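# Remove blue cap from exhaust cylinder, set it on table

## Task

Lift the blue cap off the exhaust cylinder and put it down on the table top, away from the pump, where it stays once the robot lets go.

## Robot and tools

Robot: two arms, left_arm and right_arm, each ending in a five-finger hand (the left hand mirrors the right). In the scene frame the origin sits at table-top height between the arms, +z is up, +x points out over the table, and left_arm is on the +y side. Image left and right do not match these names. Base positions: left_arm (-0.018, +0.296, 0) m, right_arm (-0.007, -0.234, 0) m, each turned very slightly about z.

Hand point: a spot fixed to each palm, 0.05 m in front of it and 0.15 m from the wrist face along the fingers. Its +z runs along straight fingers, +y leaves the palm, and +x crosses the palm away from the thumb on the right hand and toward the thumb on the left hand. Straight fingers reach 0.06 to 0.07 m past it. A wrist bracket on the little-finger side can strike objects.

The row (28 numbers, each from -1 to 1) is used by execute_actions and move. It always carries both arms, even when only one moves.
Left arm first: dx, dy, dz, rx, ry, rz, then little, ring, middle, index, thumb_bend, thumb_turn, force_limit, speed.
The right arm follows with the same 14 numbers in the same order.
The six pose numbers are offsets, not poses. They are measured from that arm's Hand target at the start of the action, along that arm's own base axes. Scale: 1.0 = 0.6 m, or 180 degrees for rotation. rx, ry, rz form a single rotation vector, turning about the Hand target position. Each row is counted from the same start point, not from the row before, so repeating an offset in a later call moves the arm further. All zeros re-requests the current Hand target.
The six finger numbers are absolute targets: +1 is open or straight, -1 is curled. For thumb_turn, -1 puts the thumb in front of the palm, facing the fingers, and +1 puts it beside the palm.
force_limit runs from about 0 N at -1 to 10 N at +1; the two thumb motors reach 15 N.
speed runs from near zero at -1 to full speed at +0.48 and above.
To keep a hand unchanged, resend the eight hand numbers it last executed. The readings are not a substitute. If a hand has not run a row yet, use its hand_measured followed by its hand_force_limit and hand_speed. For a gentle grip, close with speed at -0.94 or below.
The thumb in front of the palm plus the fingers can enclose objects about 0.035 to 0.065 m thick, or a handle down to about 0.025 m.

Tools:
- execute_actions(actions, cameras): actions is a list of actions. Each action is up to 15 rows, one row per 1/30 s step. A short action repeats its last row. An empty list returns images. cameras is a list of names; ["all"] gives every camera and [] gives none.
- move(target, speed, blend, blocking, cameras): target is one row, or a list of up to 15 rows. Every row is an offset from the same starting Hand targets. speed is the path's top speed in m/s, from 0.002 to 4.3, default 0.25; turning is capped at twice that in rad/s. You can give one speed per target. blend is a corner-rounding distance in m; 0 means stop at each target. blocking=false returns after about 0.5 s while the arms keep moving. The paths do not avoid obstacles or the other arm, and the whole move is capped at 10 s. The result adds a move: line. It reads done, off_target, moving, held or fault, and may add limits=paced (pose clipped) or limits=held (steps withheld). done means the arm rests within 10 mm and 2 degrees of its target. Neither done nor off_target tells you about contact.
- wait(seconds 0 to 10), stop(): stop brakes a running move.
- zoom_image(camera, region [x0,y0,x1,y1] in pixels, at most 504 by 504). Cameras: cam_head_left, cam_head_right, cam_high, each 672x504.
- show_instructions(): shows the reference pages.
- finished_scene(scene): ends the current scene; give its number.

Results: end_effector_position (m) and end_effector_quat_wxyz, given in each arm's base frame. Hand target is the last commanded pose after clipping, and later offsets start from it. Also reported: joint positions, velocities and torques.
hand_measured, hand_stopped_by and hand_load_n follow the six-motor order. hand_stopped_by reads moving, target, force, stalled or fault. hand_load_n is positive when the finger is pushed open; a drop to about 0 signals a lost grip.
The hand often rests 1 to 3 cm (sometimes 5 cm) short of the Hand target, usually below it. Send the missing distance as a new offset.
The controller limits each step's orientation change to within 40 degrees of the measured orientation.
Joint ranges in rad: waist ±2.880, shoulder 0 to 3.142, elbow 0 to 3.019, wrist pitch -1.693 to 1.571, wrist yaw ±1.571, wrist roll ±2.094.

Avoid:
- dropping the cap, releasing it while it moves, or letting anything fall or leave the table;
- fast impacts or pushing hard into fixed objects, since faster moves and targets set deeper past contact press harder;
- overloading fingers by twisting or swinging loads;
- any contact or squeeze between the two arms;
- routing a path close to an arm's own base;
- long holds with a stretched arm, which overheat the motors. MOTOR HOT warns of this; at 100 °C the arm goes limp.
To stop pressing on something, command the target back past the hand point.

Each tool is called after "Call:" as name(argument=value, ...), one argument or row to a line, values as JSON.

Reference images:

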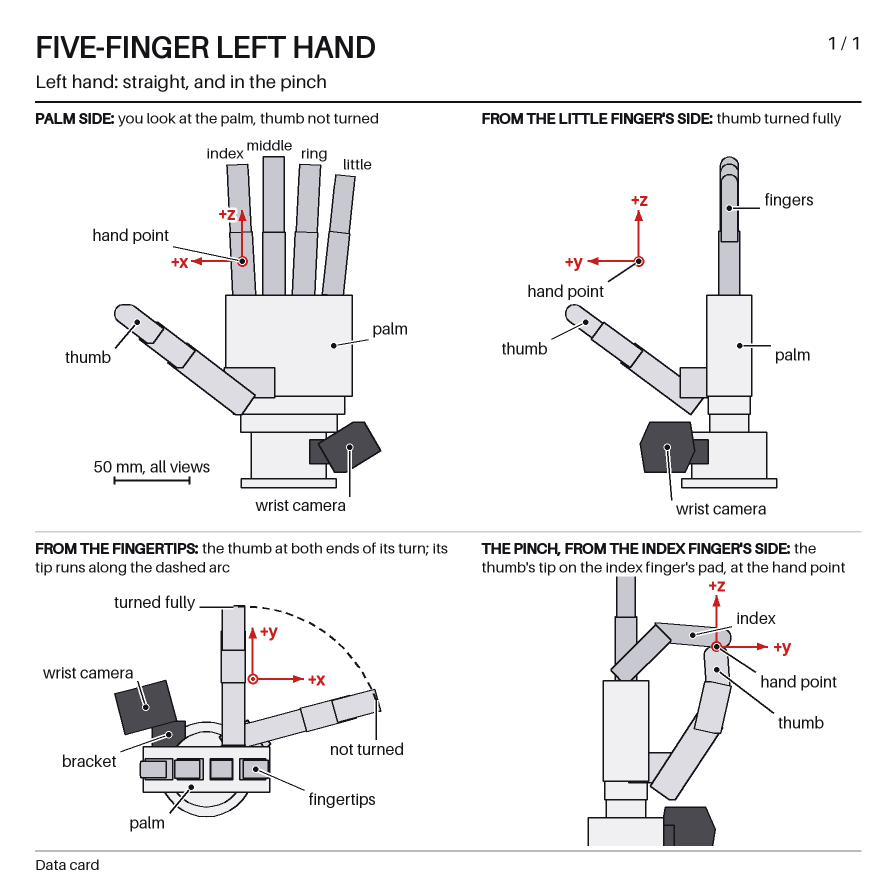

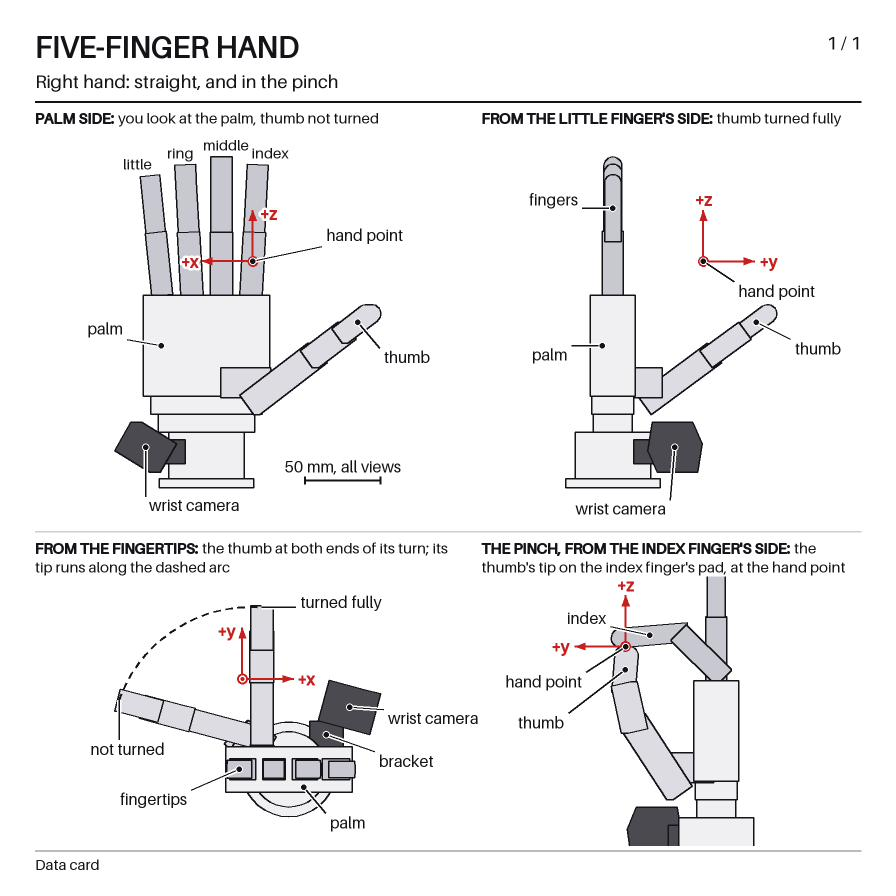

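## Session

Call:
execute_actions(
  actions=[],
)

Call:
zoom_image(
  camera="cam_head_left",
  region=[300, 180, 500, 380],
)

Call:
zoom_image(
  camera="cam_high",
  region=[200, 80, 460, 280],
)

Scene clock: 0.00 s.
left_arm: end_effector_position=(+0.7618, -0.0270, +0.1365) hand_measured=(+1.000, +1.000, +1.000, +1.000, +1.000, +1.000) hand_load_n=(+0.0, +0.0, +0.0, +0.0, +0.0, +0.0) hand_stopped_by=(target, target, target, target, target, target) hand_force_limit=0.00 hand_speed=-0.80 end_effector_quat_wxyz=(+0.285, -0.257, +0.923, -0.011) | right_arm: end_effector_position=(+0.6192, -0.1740, +0.1687) hand_measured=(+1.000, +1.000, +1.000, +1.000, +1.000, +1.000) hand_load_n=(+0.0, +0.0, +0.0, +0.0, +0.0, +0.0) hand_stopped_by=(target, target, target, target, target, target) hand_force_limit=0.00 hand_speed=-0.80 end_effector_quat_wxyz=(+0.184, -0.654, +0.732, +0.045)
Joint positions: left_arm=[-0.124 2.178 2.14 -0.984 -0.193 0.958] | right_arm=[-0.403 2.214 2.294 -1.571 -0.372 -0.275]
Joint velocities: within noise
Joint torques (N m): no reading
Heat: left arm: hottest waist 27 °C; right arm: hottest elbow 27 °C.
Hand target: left_arm +0.7695, -0.0280, +0.1565; +0.303, -0.257, +0.917, -0.018 | right_arm +0.6246, -0.1763, +0.1847; +0.192, -0.656, +0.729, +0.027

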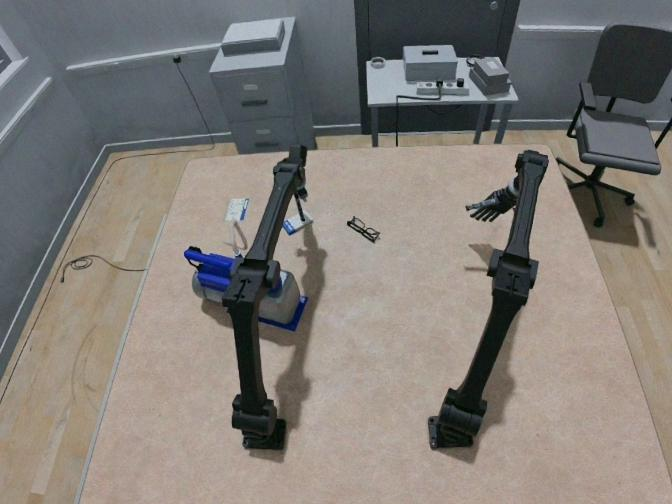

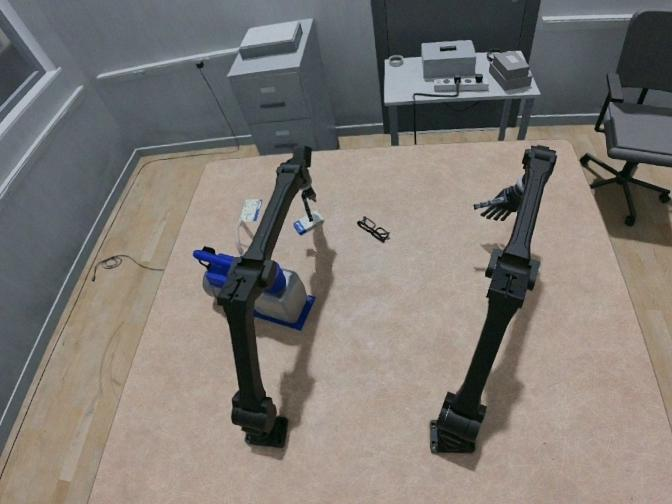

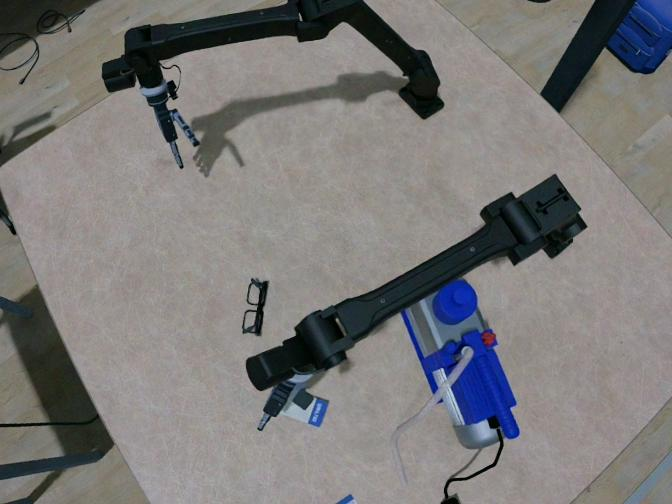

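Scaled by 2.520 from the camera's 672x504 image, which has a finer 960x720 frame.

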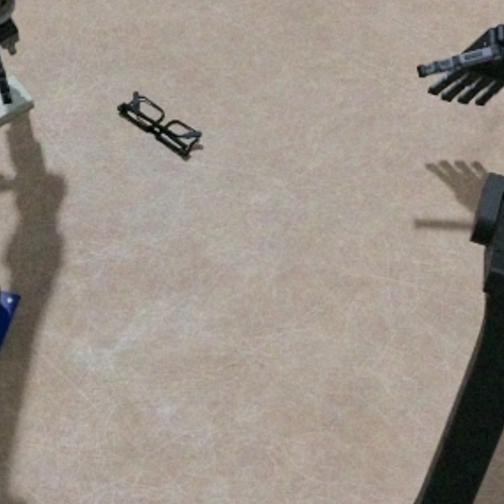

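Scaled by 1.938 from the camera's 672x504 image, which has a finer 960x720 frame.

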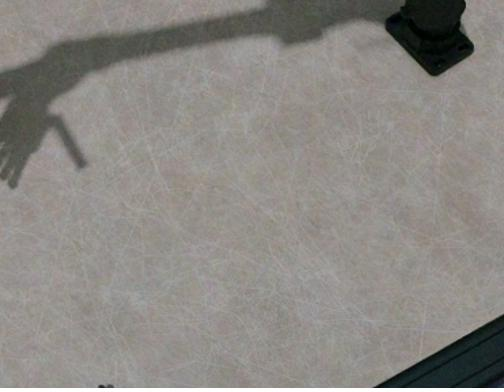

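Call:
zoom_image(
  camera="cam_high",
  region=[420, 265, 500, 345],
)

Call:
zoom_image(
  camera="cam_head_left",
  region=[180, 220, 320, 340],
)

Call:
zoom_image(
  camera="cam_head_right",
  region=[180, 220, 320, 340],
)

Scaled by 6.300 from the camera's 672x504 image, which has a finer 960x720 frame.

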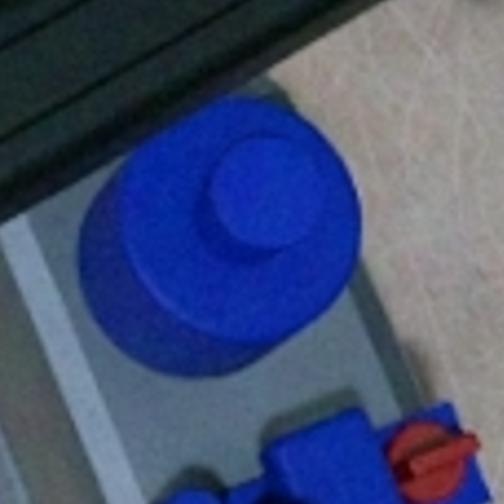

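Scaled by 3.600 from the camera's 672x504 image, which has a finer 960x720 frame.

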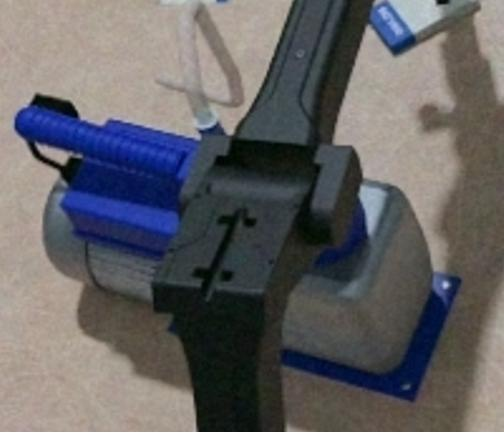

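Scaled by 3.600 from the camera's 672x504 image, which has a finer 960x720 frame.

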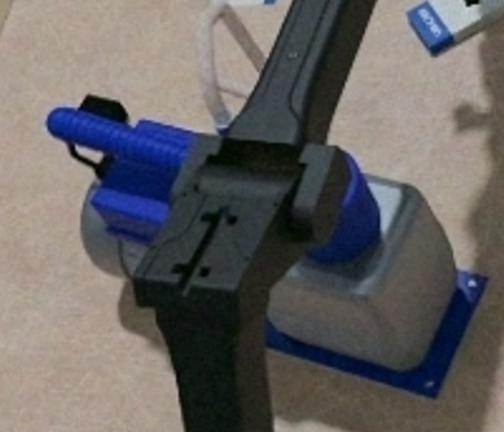

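Call:
move(
  target=[
    [-0.199,0,0.439,-0.12,-0.012,-0.02,1,1,0.42,0.42,0.6,-1,0,0,0,0,0,0,0,0,1,1,1,1,1,1,0,-0.8],
    [-0.614,0.0125,0.36,-0.325,-0.0324,-0.0583,1,1,0.42,0.42,0.6,-1,0,0,0,0,0,0,0,0,1,1,1,1,1,1,0,-0.8],
  ],
  blend=[0.05, 0],
  speed=0.3,
  cameras=["all"],
)

Call:
zoom_image(
  camera="cam_head_left",
  region=[200, 190, 320, 310],
)

Call:
zoom_image(
  camera="cam_high",
  region=[400, 240, 520, 360],
)

Call:
zoom_image(
  camera="cam_head_right",
  region=[200, 190, 320, 310],
)

Scene clock: 4.73 s.
left_arm: end_effector_position=(+0.4003, -0.0240, +0.3641) hand_measured=(+1.000, +1.000, +0.420, +0.420, +0.600, -1.000) hand_load_n=(+0.0, +0.0, +0.0, +0.0, +0.0, +0.0) hand_stopped_by=(target, target, target, target, target, target) hand_force_limit=0.00 hand_speed=0.00 end_effector_quat_wxyz=(+0.163, -0.296, +0.797, -0.501) | right_arm: end_effector_position=(+0.6192, -0.1740, +0.1687) hand_measured=(+1.000, +1.000, +1.000, +1.000, +1.000, +1.000) hand_load_n=(+0.0, +0.0, +0.0, +0.0, +0.0, +0.0) hand_stopped_by=(target, target, target, target, target, target) hand_force_limit=0.00 hand_speed=-0.80 end_effector_quat_wxyz=(+0.184, -0.654, +0.732, +0.045)
Joint positions: left_arm=[0.326 1.164 1.319 -1.13 1.003 0.851] | right_arm=[-0.403 2.214 2.294 -1.571 -0.372 -0.275]
Joint torques (N m): left_arm=[0.67 -6.83 8.1 1.81 0.61 0.08] | right_arm=[-1.2 -21.6 8.98 0.29 -0.49 0.1]
Heat: left arm: hottest waist 27 °C; right arm: hottest elbow 28 °C.
Hand target: left_arm +0.4011, -0.0204, +0.3725; +0.180, -0.290, +0.795, -0.502 | right_arm +0.6246, -0.1763, +0.1847; +0.192, -0.656, +0.729, +0.027
Off the commanded pose: left_arm 0.009 m, 2 deg | right_arm 0.017 m, 2 deg.
move: off_target (right_arm)

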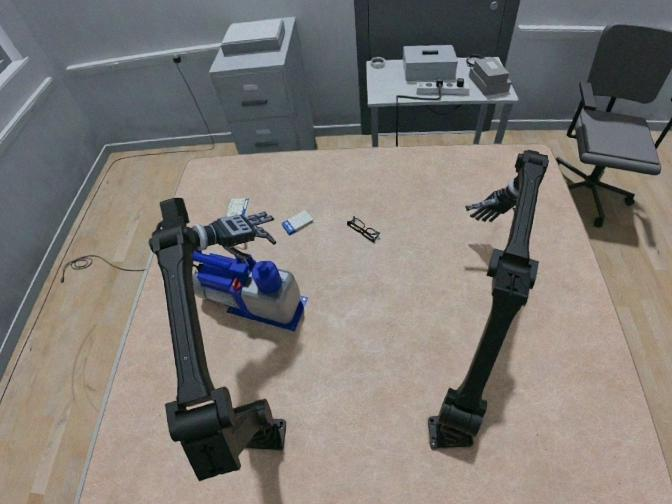

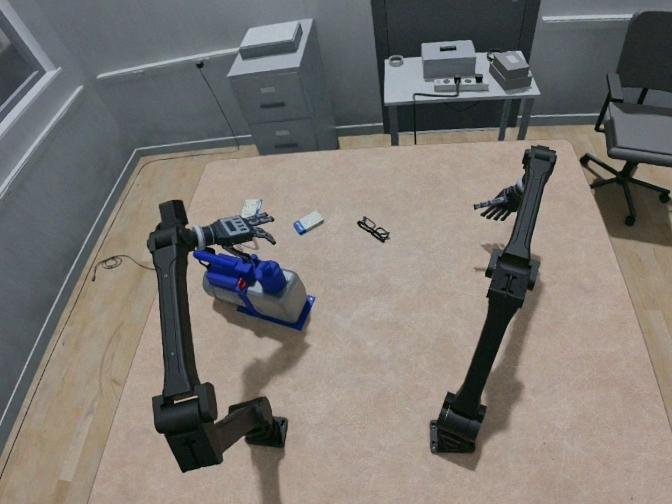

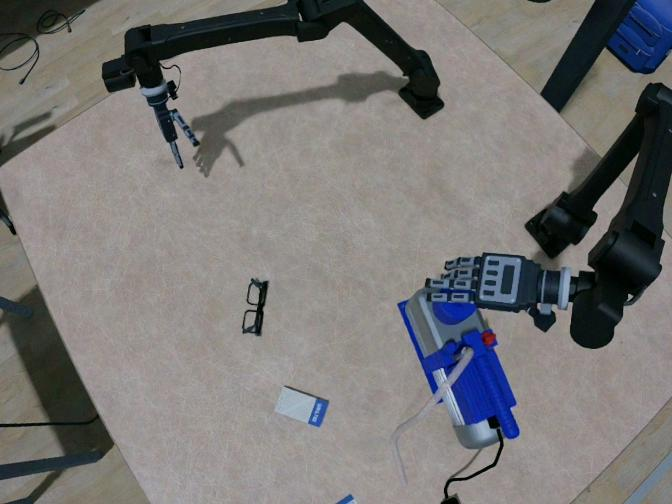

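Scaled by 4.200 from the camera's 672x504 image, which has a finer 960x720 frame.

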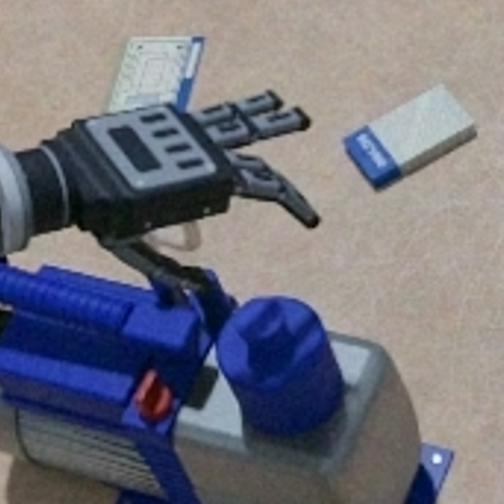

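Scaled by 4.200 from the camera's 672x504 image, which has a finer 960x720 frame.

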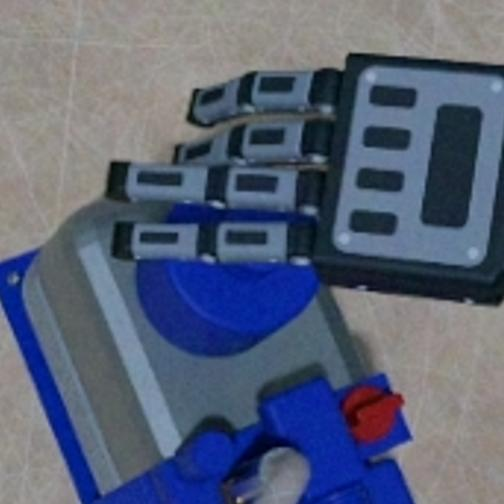

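Scaled by 4.200 from the camera's 672x504 image, which has a finer 960x720 frame.

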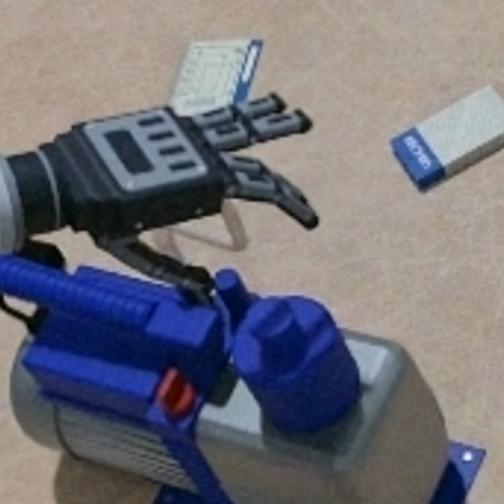

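Call:
zoom_image(
  camera="cam_head_left",
  region=[230, 230, 290, 290],
)

Call:
zoom_image(
  camera="cam_high",
  region=[420, 250, 480, 310],
)

Call:
zoom_image(
  camera="cam_head_right",
  region=[230, 230, 290, 290],
)

Scaled by 8.400 from the camera's 672x504 image, which has a finer 960x720 frame.

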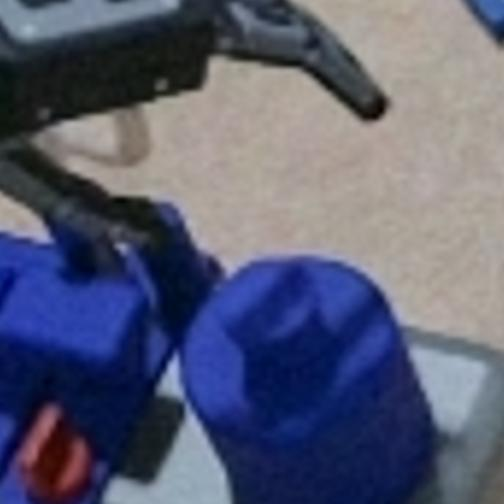

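Scaled by 8.400 from the camera's 672x504 image, which has a finer 960x720 frame.

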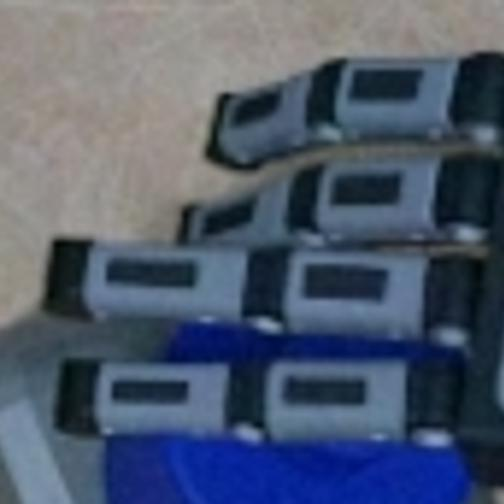

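Scaled by 8.400 from the camera's 672x504 image, which has a finer 960x720 frame.

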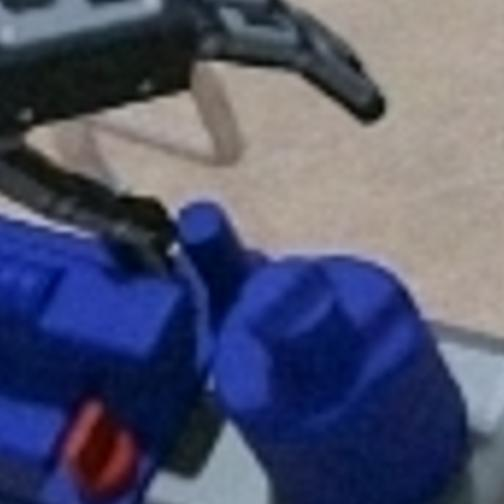

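Call:
move(
  target=[0.0047,0.0107,-0.1025,0,0,0,1,1,0.42,0.42,0.6,-1,0,0,0,0,0,0,0,0,1,1,1,1,1,1,0,-0.8],
  speed=0.15,
  cameras=["all"],
)

Call:
zoom_image(
  camera="cam_head_left",
  region=[230, 230, 300, 300],
)

Call:
zoom_image(
  camera="cam_high",
  region=[410, 250, 490, 330],
)

Call:
zoom_image(
  camera="cam_head_right",
  region=[230, 230, 300, 300],
)

Scene clock: 7.47 s.
left_arm: end_effector_position=(+0.4014, -0.0188, +0.3038) hand_measured=(+1.000, +1.000, +0.420, +0.420, +0.600, -1.000) hand_load_n=(+0.0, +0.0, +0.0, +0.0, +0.0, +0.0) hand_stopped_by=(target, target, target, target, target, target) hand_force_limit=0.00 hand_speed=0.00 end_effector_quat_wxyz=(+0.161, -0.300, +0.795, -0.502) | right_arm: end_effector_position=(+0.6192, -0.1740, +0.1687) hand_measured=(+1.000, +1.000, +1.000, +1.000, +1.000, +1.000) hand_load_n=(+0.0, +0.0, +0.0, +0.5, +0.0, +0.0) hand_stopped_by=(target, target, target, target, target, target) hand_force_limit=0.00 hand_speed=-0.80 end_effector_quat_wxyz=(+0.184, -0.654, +0.732, +0.045)
Joint positions: left_arm=[0.34 1.162 1.16 -0.989 1.012 0.862] | right_arm=[-0.403 2.214 2.294 -1.571 -0.372 -0.275]
Joint torques (N m): left_arm=[0.73 -6.77 8.18 2.03 0.64 0.19] | right_arm=[-1.49 -21.71 8.98 0.25 -0.47 0.09]
Heat: left arm: hottest waist 27 °C; right arm: hottest elbow 28 °C.
Hand target: left_arm +0.4039, -0.0140, +0.3110; +0.180, -0.290, +0.795, -0.502 | right_arm +0.6246, -0.1763, +0.1847; +0.192, -0.656, +0.729, +0.027
Off the commanded pose: left_arm 0.009 m, 3 deg | right_arm 0.017 m, 2 deg.
move: off_target (left_arm, right_arm)

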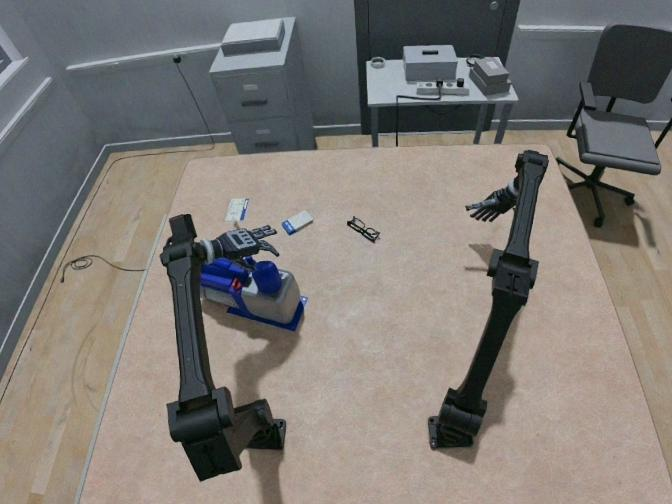

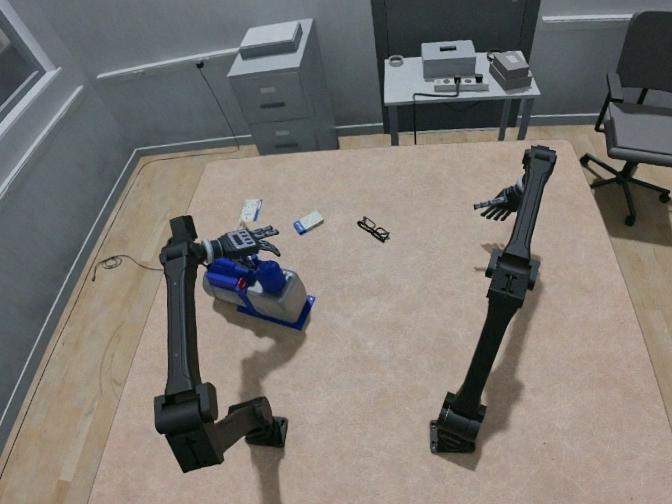

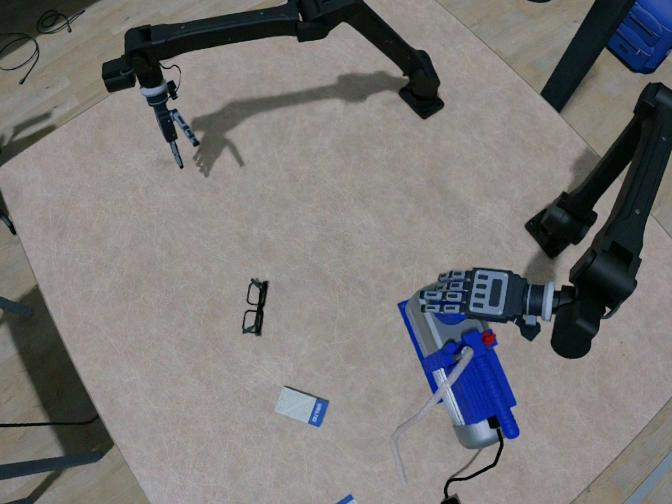

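Scaled by 7.200 from the camera's 672x504 image, which has a finer 960x720 frame.

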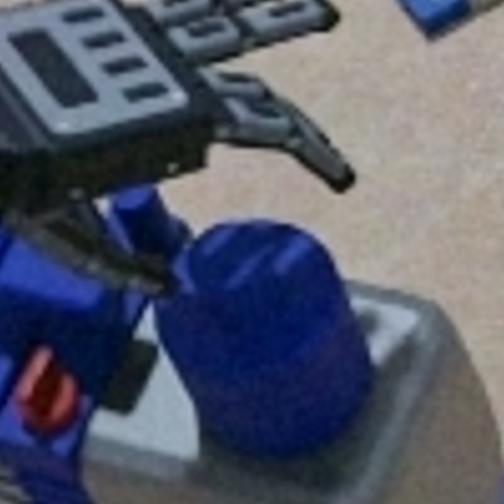

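Scaled by 6.300 from the camera's 672x504 image, which has a finer 960x720 frame.

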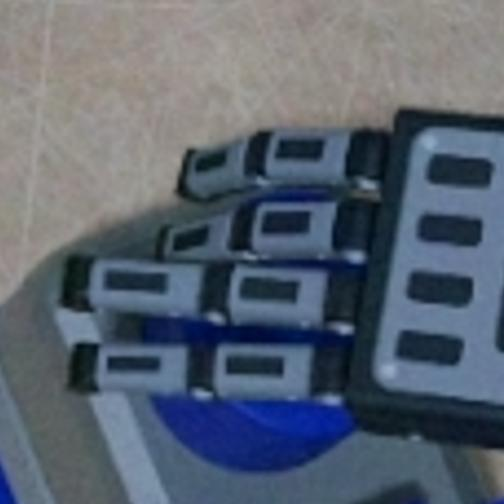

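Scaled by 7.200 from the camera's 672x504 image, which has a finer 960x720 frame.

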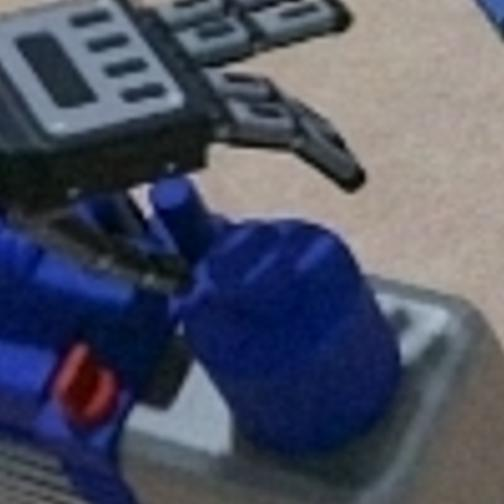

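Call:
move(
  target=[-0.001,0.0055,-0.055,0,0,0,1,1,0.42,0.42,0.6,-1,0,0,0,0,0,0,0,0,1,1,1,1,1,1,0,-0.8],
  speed=0.08,
  cameras=["cam_head_left", "cam_high"],
)

Call:
zoom_image(
  camera="cam_head_left",
  region=[230, 230, 300, 300],
)

Call:
zoom_image(
  camera="cam_high",
  region=[410, 250, 490, 330],
)

Scene clock: 9.13 s.
left_arm: end_effector_position=(+0.3996, -0.0161, +0.2732) hand_measured=(+1.000, +1.000, +0.420, +0.420, +0.600, -1.000) hand_load_n=(+0.0, +0.0, +0.0, +0.0, +0.0, +0.0) hand_stopped_by=(target, target, target, target, target, target) hand_force_limit=0.00 hand_speed=0.00 end_effector_quat_wxyz=(+0.163, -0.298, +0.795, -0.503) | right_arm: end_effector_position=(+0.6192, -0.1740, +0.1687) hand_measured=(+1.000, +1.000, +1.000, +1.000, +1.000, +1.000) hand_load_n=(+0.0, +0.0, +0.0, +0.0, +0.0, +0.0) hand_stopped_by=(target, target, target, target, target, target) hand_force_limit=0.00 hand_speed=-0.80 end_effector_quat_wxyz=(+0.184, -0.654, +0.732, +0.045)
Joint positions: left_arm=[0.349 1.162 1.08 -0.915 1.017 0.875] | right_arm=[-0.403 2.214 2.294 -1.571 -0.372 -0.275]
Joint torques (N m): left_arm=[0.73 -6.36 8.09 1.85 0.64 0.21] | right_arm=[-1.49 -21.6 8.96 0.28 -0.49 0.07]
Heat: left arm: hottest waist 27 °C; right arm: hottest elbow 29 °C.
Hand target: left_arm +0.4034, -0.0107, +0.2781; +0.180, -0.290, +0.795, -0.502 | right_arm +0.6246, -0.1763, +0.1847; +0.192, -0.656, +0.729, +0.027
Off the commanded pose: left_arm 0.008 m, 2 deg | right_arm 0.017 m, 2 deg.
move: off_target (right_arm)
Images, in order (width x height): cam_head_left 672x504, cam_high 672x504.

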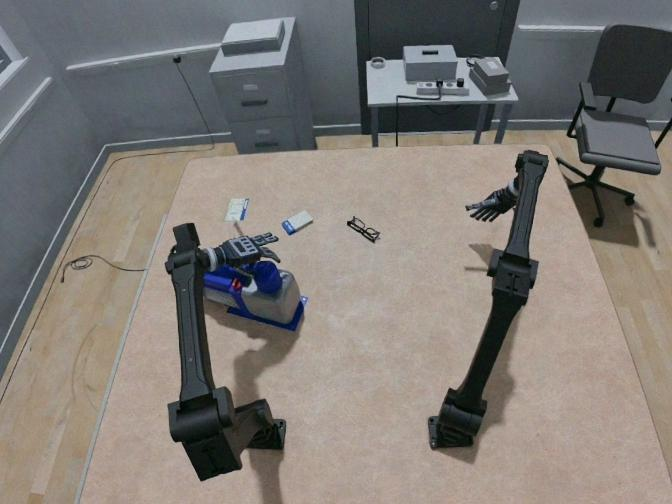

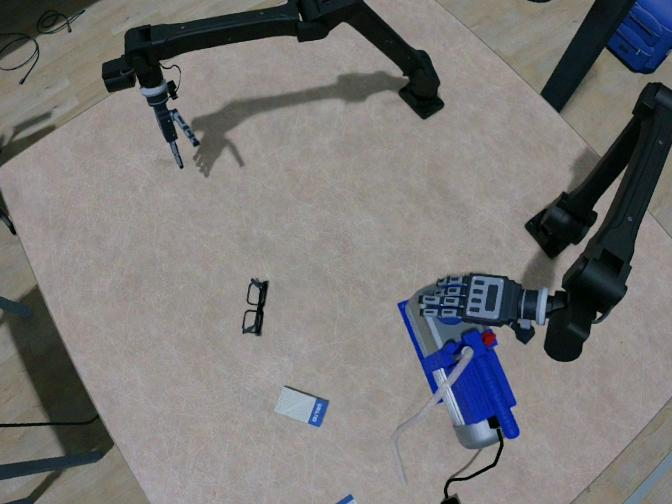

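Scaled by 7.200 from the camera's 672x504 image, which has a finer 960x720 frame.

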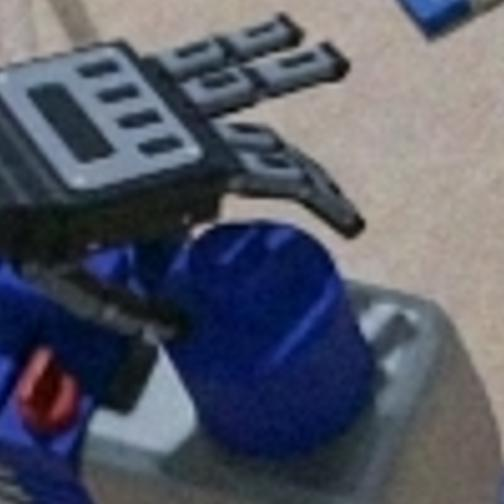

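Scaled by 6.300 from the camera's 672x504 image, which has a finer 960x720 frame.

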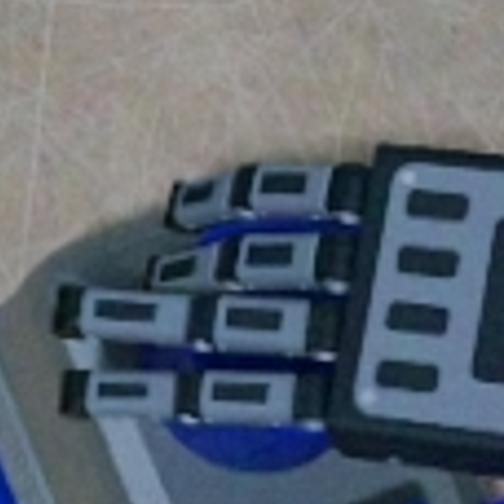

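Call:
move(
  target=[0.002,0.001,0,0,0,0,1,1,-0.3,-0.3,-0.1,-1,0.9,-0.87,0,0,0,0,0,0,1,1,1,1,1,1,0,-0.8],
  speed=0.08,
  cameras=["cam_head_left", "cam_high"],
)

Call:
zoom_image(
  camera="cam_head_left",
  region=[230, 230, 300, 300],
)

Call:
zoom_image(
  camera="cam_high",
  region=[410, 250, 490, 330],
)

Scene clock: 10.87 s.
left_arm: end_effector_position=(+0.4002, -0.0165, +0.2738) hand_measured=(+1.000, +1.000, +0.028, +0.002, +0.394, -1.000) hand_load_n=(+0.0, +0.0, +10.0, +10.0, +15.0, +0.0) hand_stopped_by=(target, target, force, force, force, target) hand_force_limit=0.90 hand_speed=-0.87 end_effector_quat_wxyz=(+0.165, -0.296, +0.794, -0.505) | right_arm: end_effector_position=(+0.6192, -0.1740, +0.1687) hand_measured=(+1.000, +1.000, +1.000, +1.000, +1.000, +1.000) hand_load_n=(+0.0, +0.0, +0.0, +0.0, +0.0, +0.0) hand_stopped_by=(target, target, target, target, target, target) hand_force_limit=0.00 hand_speed=-0.80 end_effector_quat_wxyz=(+0.184, -0.654, +0.732, +0.045)
Joint positions: left_arm=[0.349 1.162 1.079 -0.909 1.023 0.876] | right_arm=[-0.403 2.214 2.294 -1.571 -0.372 -0.275]
Joint torques (N m): left_arm=[0.79 -6.01 8.39 1.7 0.44 0.2] | right_arm=[-1.67 -21.71 8.99 0.23 -0.49 0.09]
Heat: left arm: hottest waist 27 °C; right arm: hottest elbow 29 °C.
Hand target: left_arm +0.4045, -0.0100, +0.2779; +0.180, -0.290, +0.795, -0.502 | right_arm +0.6246, -0.1763, +0.1847; +0.192, -0.656, +0.729, +0.027
Off the commanded pose: left_arm 0.009 m, 2 deg | right_arm 0.017 m, 2 deg.
move: off_target (right_arm)
Images, in order (width x height): cam_head_left 672x504, cam_high 672x504.

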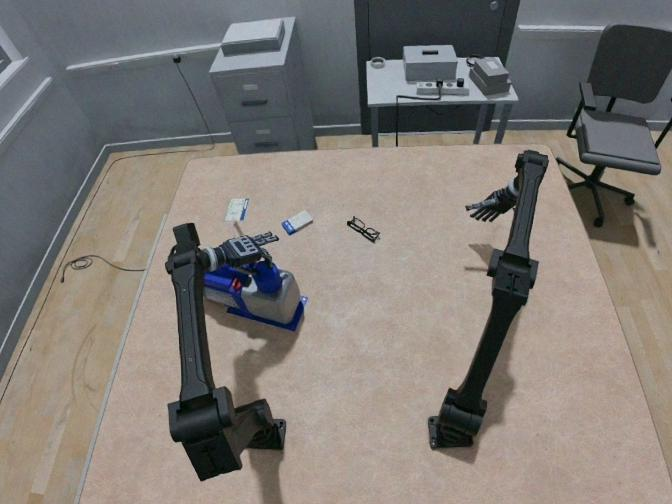

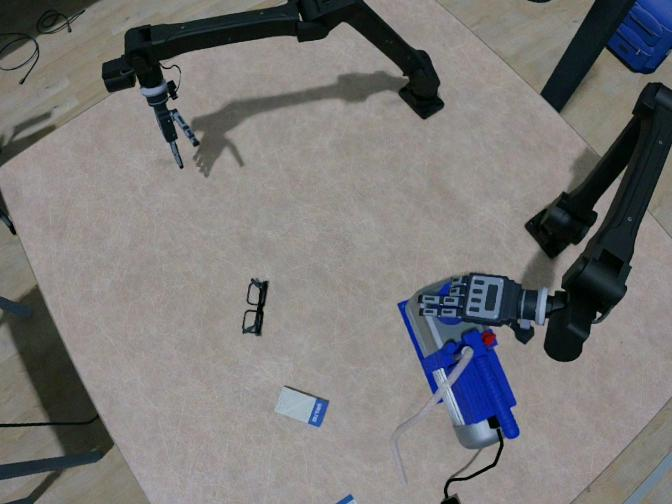

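Scaled by 7.200 from the camera's 672x504 image, which has a finer 960x720 frame.

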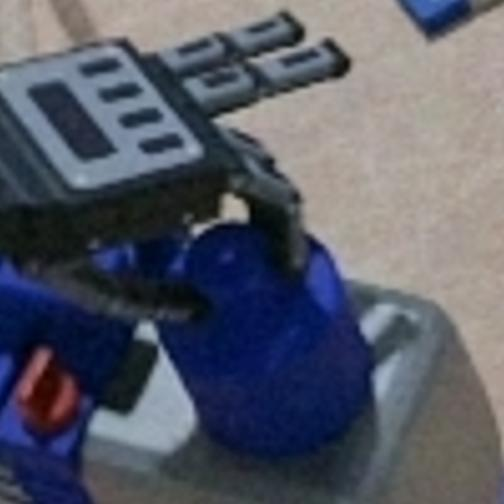

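Scaled by 6.300 from the camera's 672x504 image, which has a finer 960x720 frame.

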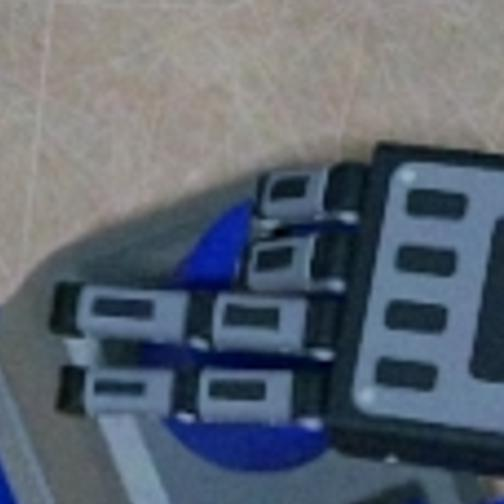

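Call:
move(
  target=[
    [0,0,0.183,0,0,0,1,1,-0.3,-0.3,-0.1,-1,0.9,-0.87,0,0,0,0,0,0,1,1,1,1,1,1,0,-0.8],
    [0.006,-0.0045,0.19,0,0,0.139,1,1,-0.3,-0.3,-0.1,-1,0.9,-0.87,0,0,0,0,0,0,1,1,1,1,1,1,0,-0.8],
  ],
  speed=[0.15,0.25],
  cameras=["all"],
)

Call:
zoom_image(
  camera="cam_head_left",
  region=[210, 210, 310, 310],
)

Call:
zoom_image(
  camera="cam_high",
  region=[400, 240, 500, 340],
)

Scene clock: 14.17 s.
left_arm: end_effector_position=(+0.4005, -0.0175, +0.2831) hand_measured=(+1.000, +1.000, +0.030, +0.002, +0.394, -1.000) hand_load_n=(+0.0, -0.5, +21.0, +8.0, +23.0, +0.5) hand_stopped_by=(target, target, force, force, force, target) hand_force_limit=0.90 hand_speed=-0.87 end_effector_quat_wxyz=(+0.179, -0.500, +0.746, -0.403) | right_arm: end_effector_position=(+0.6192, -0.1740, +0.1687) hand_measured=(+1.000, +1.000, +1.000, +1.000, +1.000, +1.000) hand_load_n=(+0.0, +0.0, +0.0, +0.0, -0.5, +0.0) hand_stopped_by=(target, target, target, target, target, target) hand_force_limit=0.00 hand_speed=-0.80 end_effector_quat_wxyz=(+0.184, -0.654, +0.732, +0.045)
Joint positions: left_arm=[0.251 1.069 1.081 -0.856 0.613 0.401] | right_arm=[-0.403 2.214 2.294 -1.571 -0.372 -0.275]
Joint torques (N m): left_arm=[1.32 -14.51 15.68 3.63 0.99 -0.37] | right_arm=[-1.32 -21.83 8.99 0.25 -0.48 0.08]
Heat: left arm: hottest waist 27 °C; right arm: hottest elbow 29 °C.
Hand target: left_arm +0.4081, -0.0128, +0.3922; +0.285, -0.455, +0.713, -0.451 | right_arm +0.6246, -0.1763, +0.1847; +0.192, -0.656, +0.729, +0.027
Off the commanded pose: left_arm 0.109 m, 15 deg | right_arm 0.017 m, 2 deg.
move: off_target (left_arm, right_arm)

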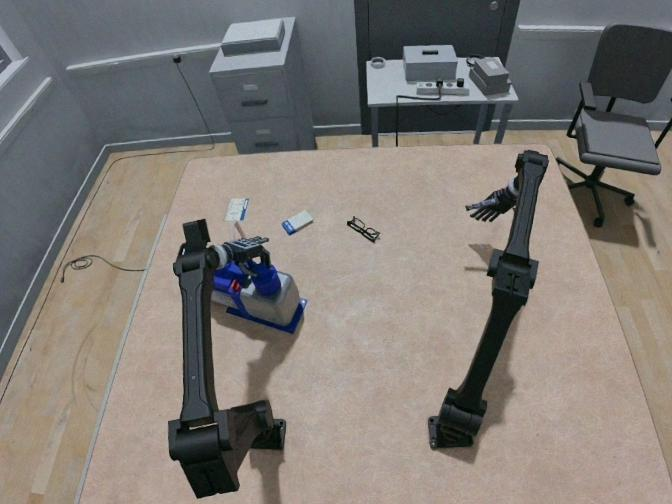

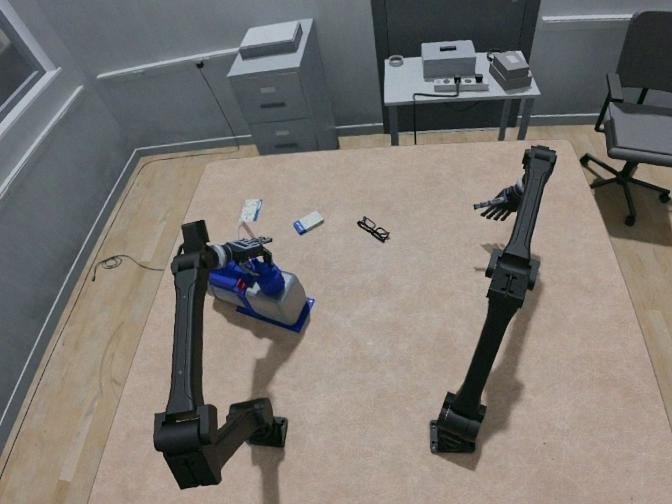

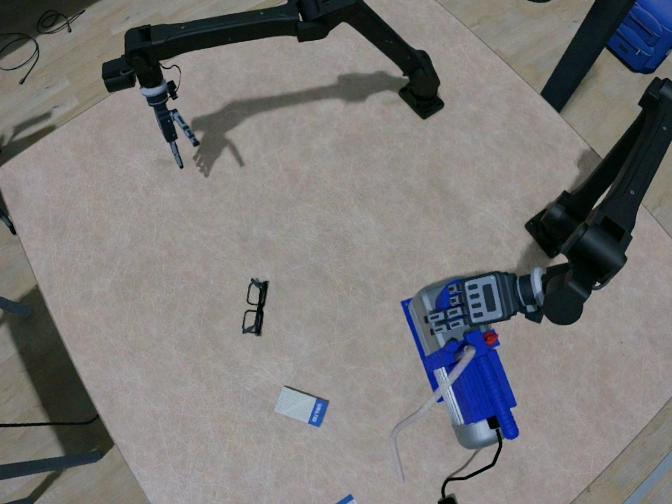

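Scaled by 5.040 from the camera's 672x504 image, which has a finer 960x720 frame.

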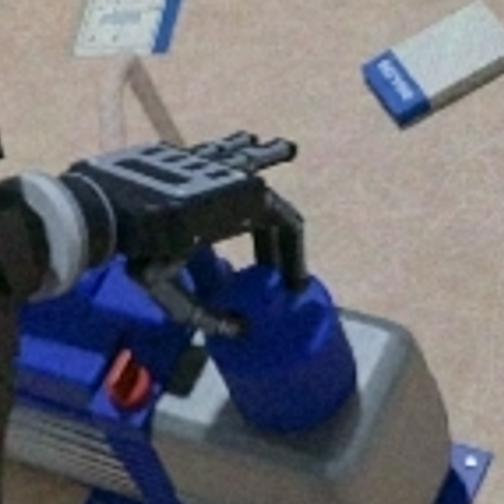

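Scaled by 5.040 from the camera's 672x504 image, which has a finer 960x720 frame.

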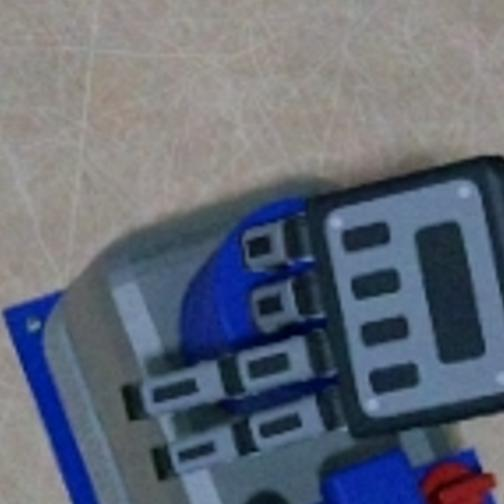

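Call:
move(
  target=[-0.006,0.0045,-0.0,0,0,-0.139,1,1,-0.3,-0.3,-0.1,-1,0.9,-0.87,0,0,0,0,0,0,1,1,1,1,1,1,0,-0.8],
  speed=[0.25],
  cameras=["all"],
)

Call:
zoom_image(
  camera="cam_head_left",
  region=[210, 210, 310, 310],
)

Call:
zoom_image(
  camera="cam_high",
  region=[400, 240, 500, 340],
)

Scene clock: 16.37 s.
left_arm: end_effector_position=(+0.3968, -0.0154, +0.3753) hand_measured=(+1.000, +1.000, +0.030, +0.002, +0.394, -1.000) hand_load_n=(+0.0, +0.0, +17.0, +6.5, +18.5, +2.0) hand_stopped_by=(target, target, force, force, force, target) hand_force_limit=0.90 hand_speed=-0.87 end_effector_quat_wxyz=(+0.166, -0.300, +0.794, -0.502) | right_arm: end_effector_position=(+0.6192, -0.1740, +0.1687) hand_measured=(+1.000, +1.000, +1.000, +1.000, +1.000, +1.000) hand_load_n=(+0.0, +0.0, +0.0, +0.0, +0.0, +0.0) hand_stopped_by=(target, target, target, target, target, target) hand_force_limit=0.00 hand_speed=-0.80 end_effector_quat_wxyz=(+0.184, -0.654, +0.732, +0.045)
Joint positions: left_arm=[0.354 1.166 1.351 -1.177 1.017 0.874] | right_arm=[-0.403 2.214 2.294 -1.571 -0.372 -0.275]
Joint torques (N m): left_arm=[0.38 -4.89 11.82 0.7 0.65 0.21] | right_arm=[-1.32 -21.6 9.01 0.25 -0.47 0.11]
Heat: left arm: hottest waist 27 °C; right arm: hottest elbow 29 °C.
Hand target: left_arm +0.4046, -0.0101, +0.3920; +0.180, -0.290, +0.795, -0.502 | right_arm +0.6246, -0.1763, +0.1847; +0.192, -0.656, +0.729, +0.027
Off the commanded pose: left_arm 0.019 m, 2 deg | right_arm 0.017 m, 2 deg.
move: off_target (left_arm, right_arm)

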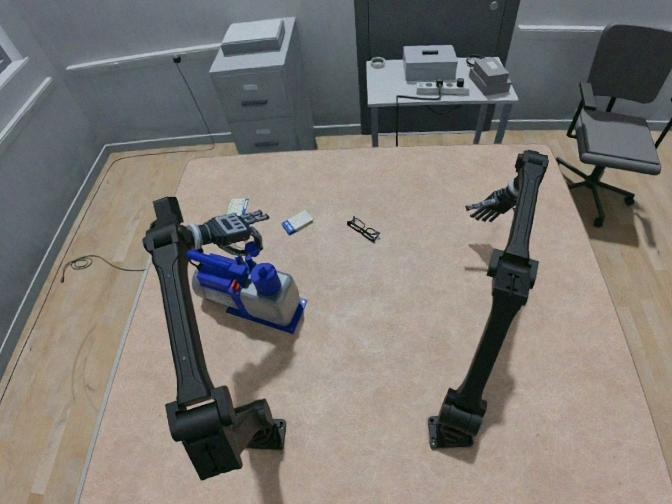

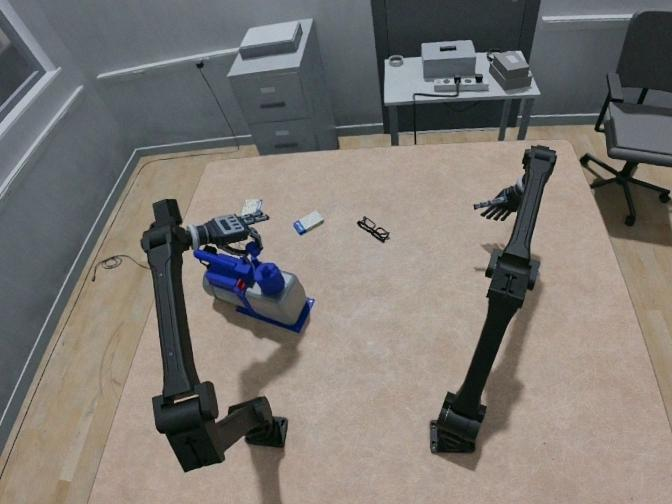

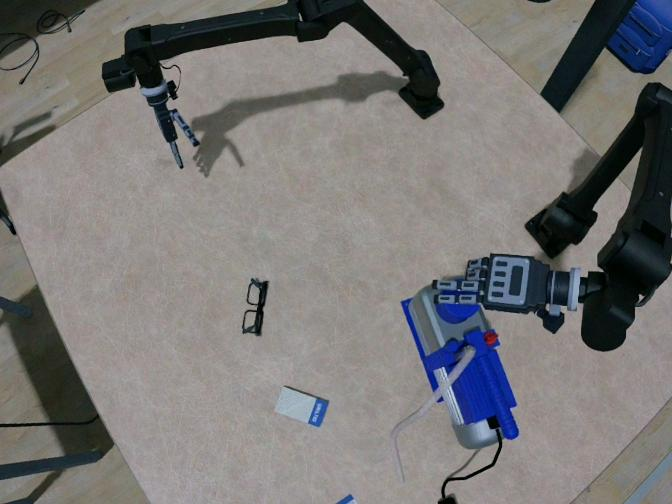

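Scaled by 5.040 from the camera's 672x504 image, which has a finer 960x720 frame.

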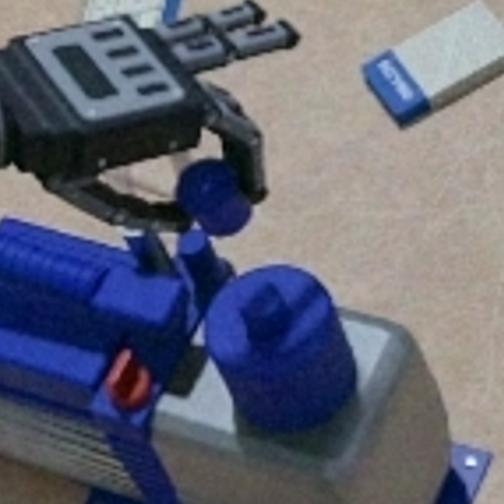

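Scaled by 5.040 from the camera's 672x504 image, which has a finer 960x720 frame.

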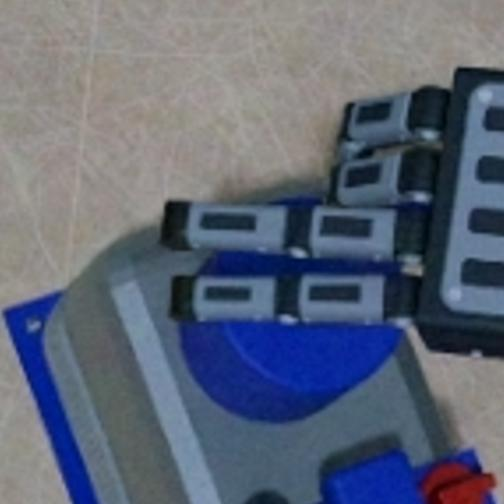

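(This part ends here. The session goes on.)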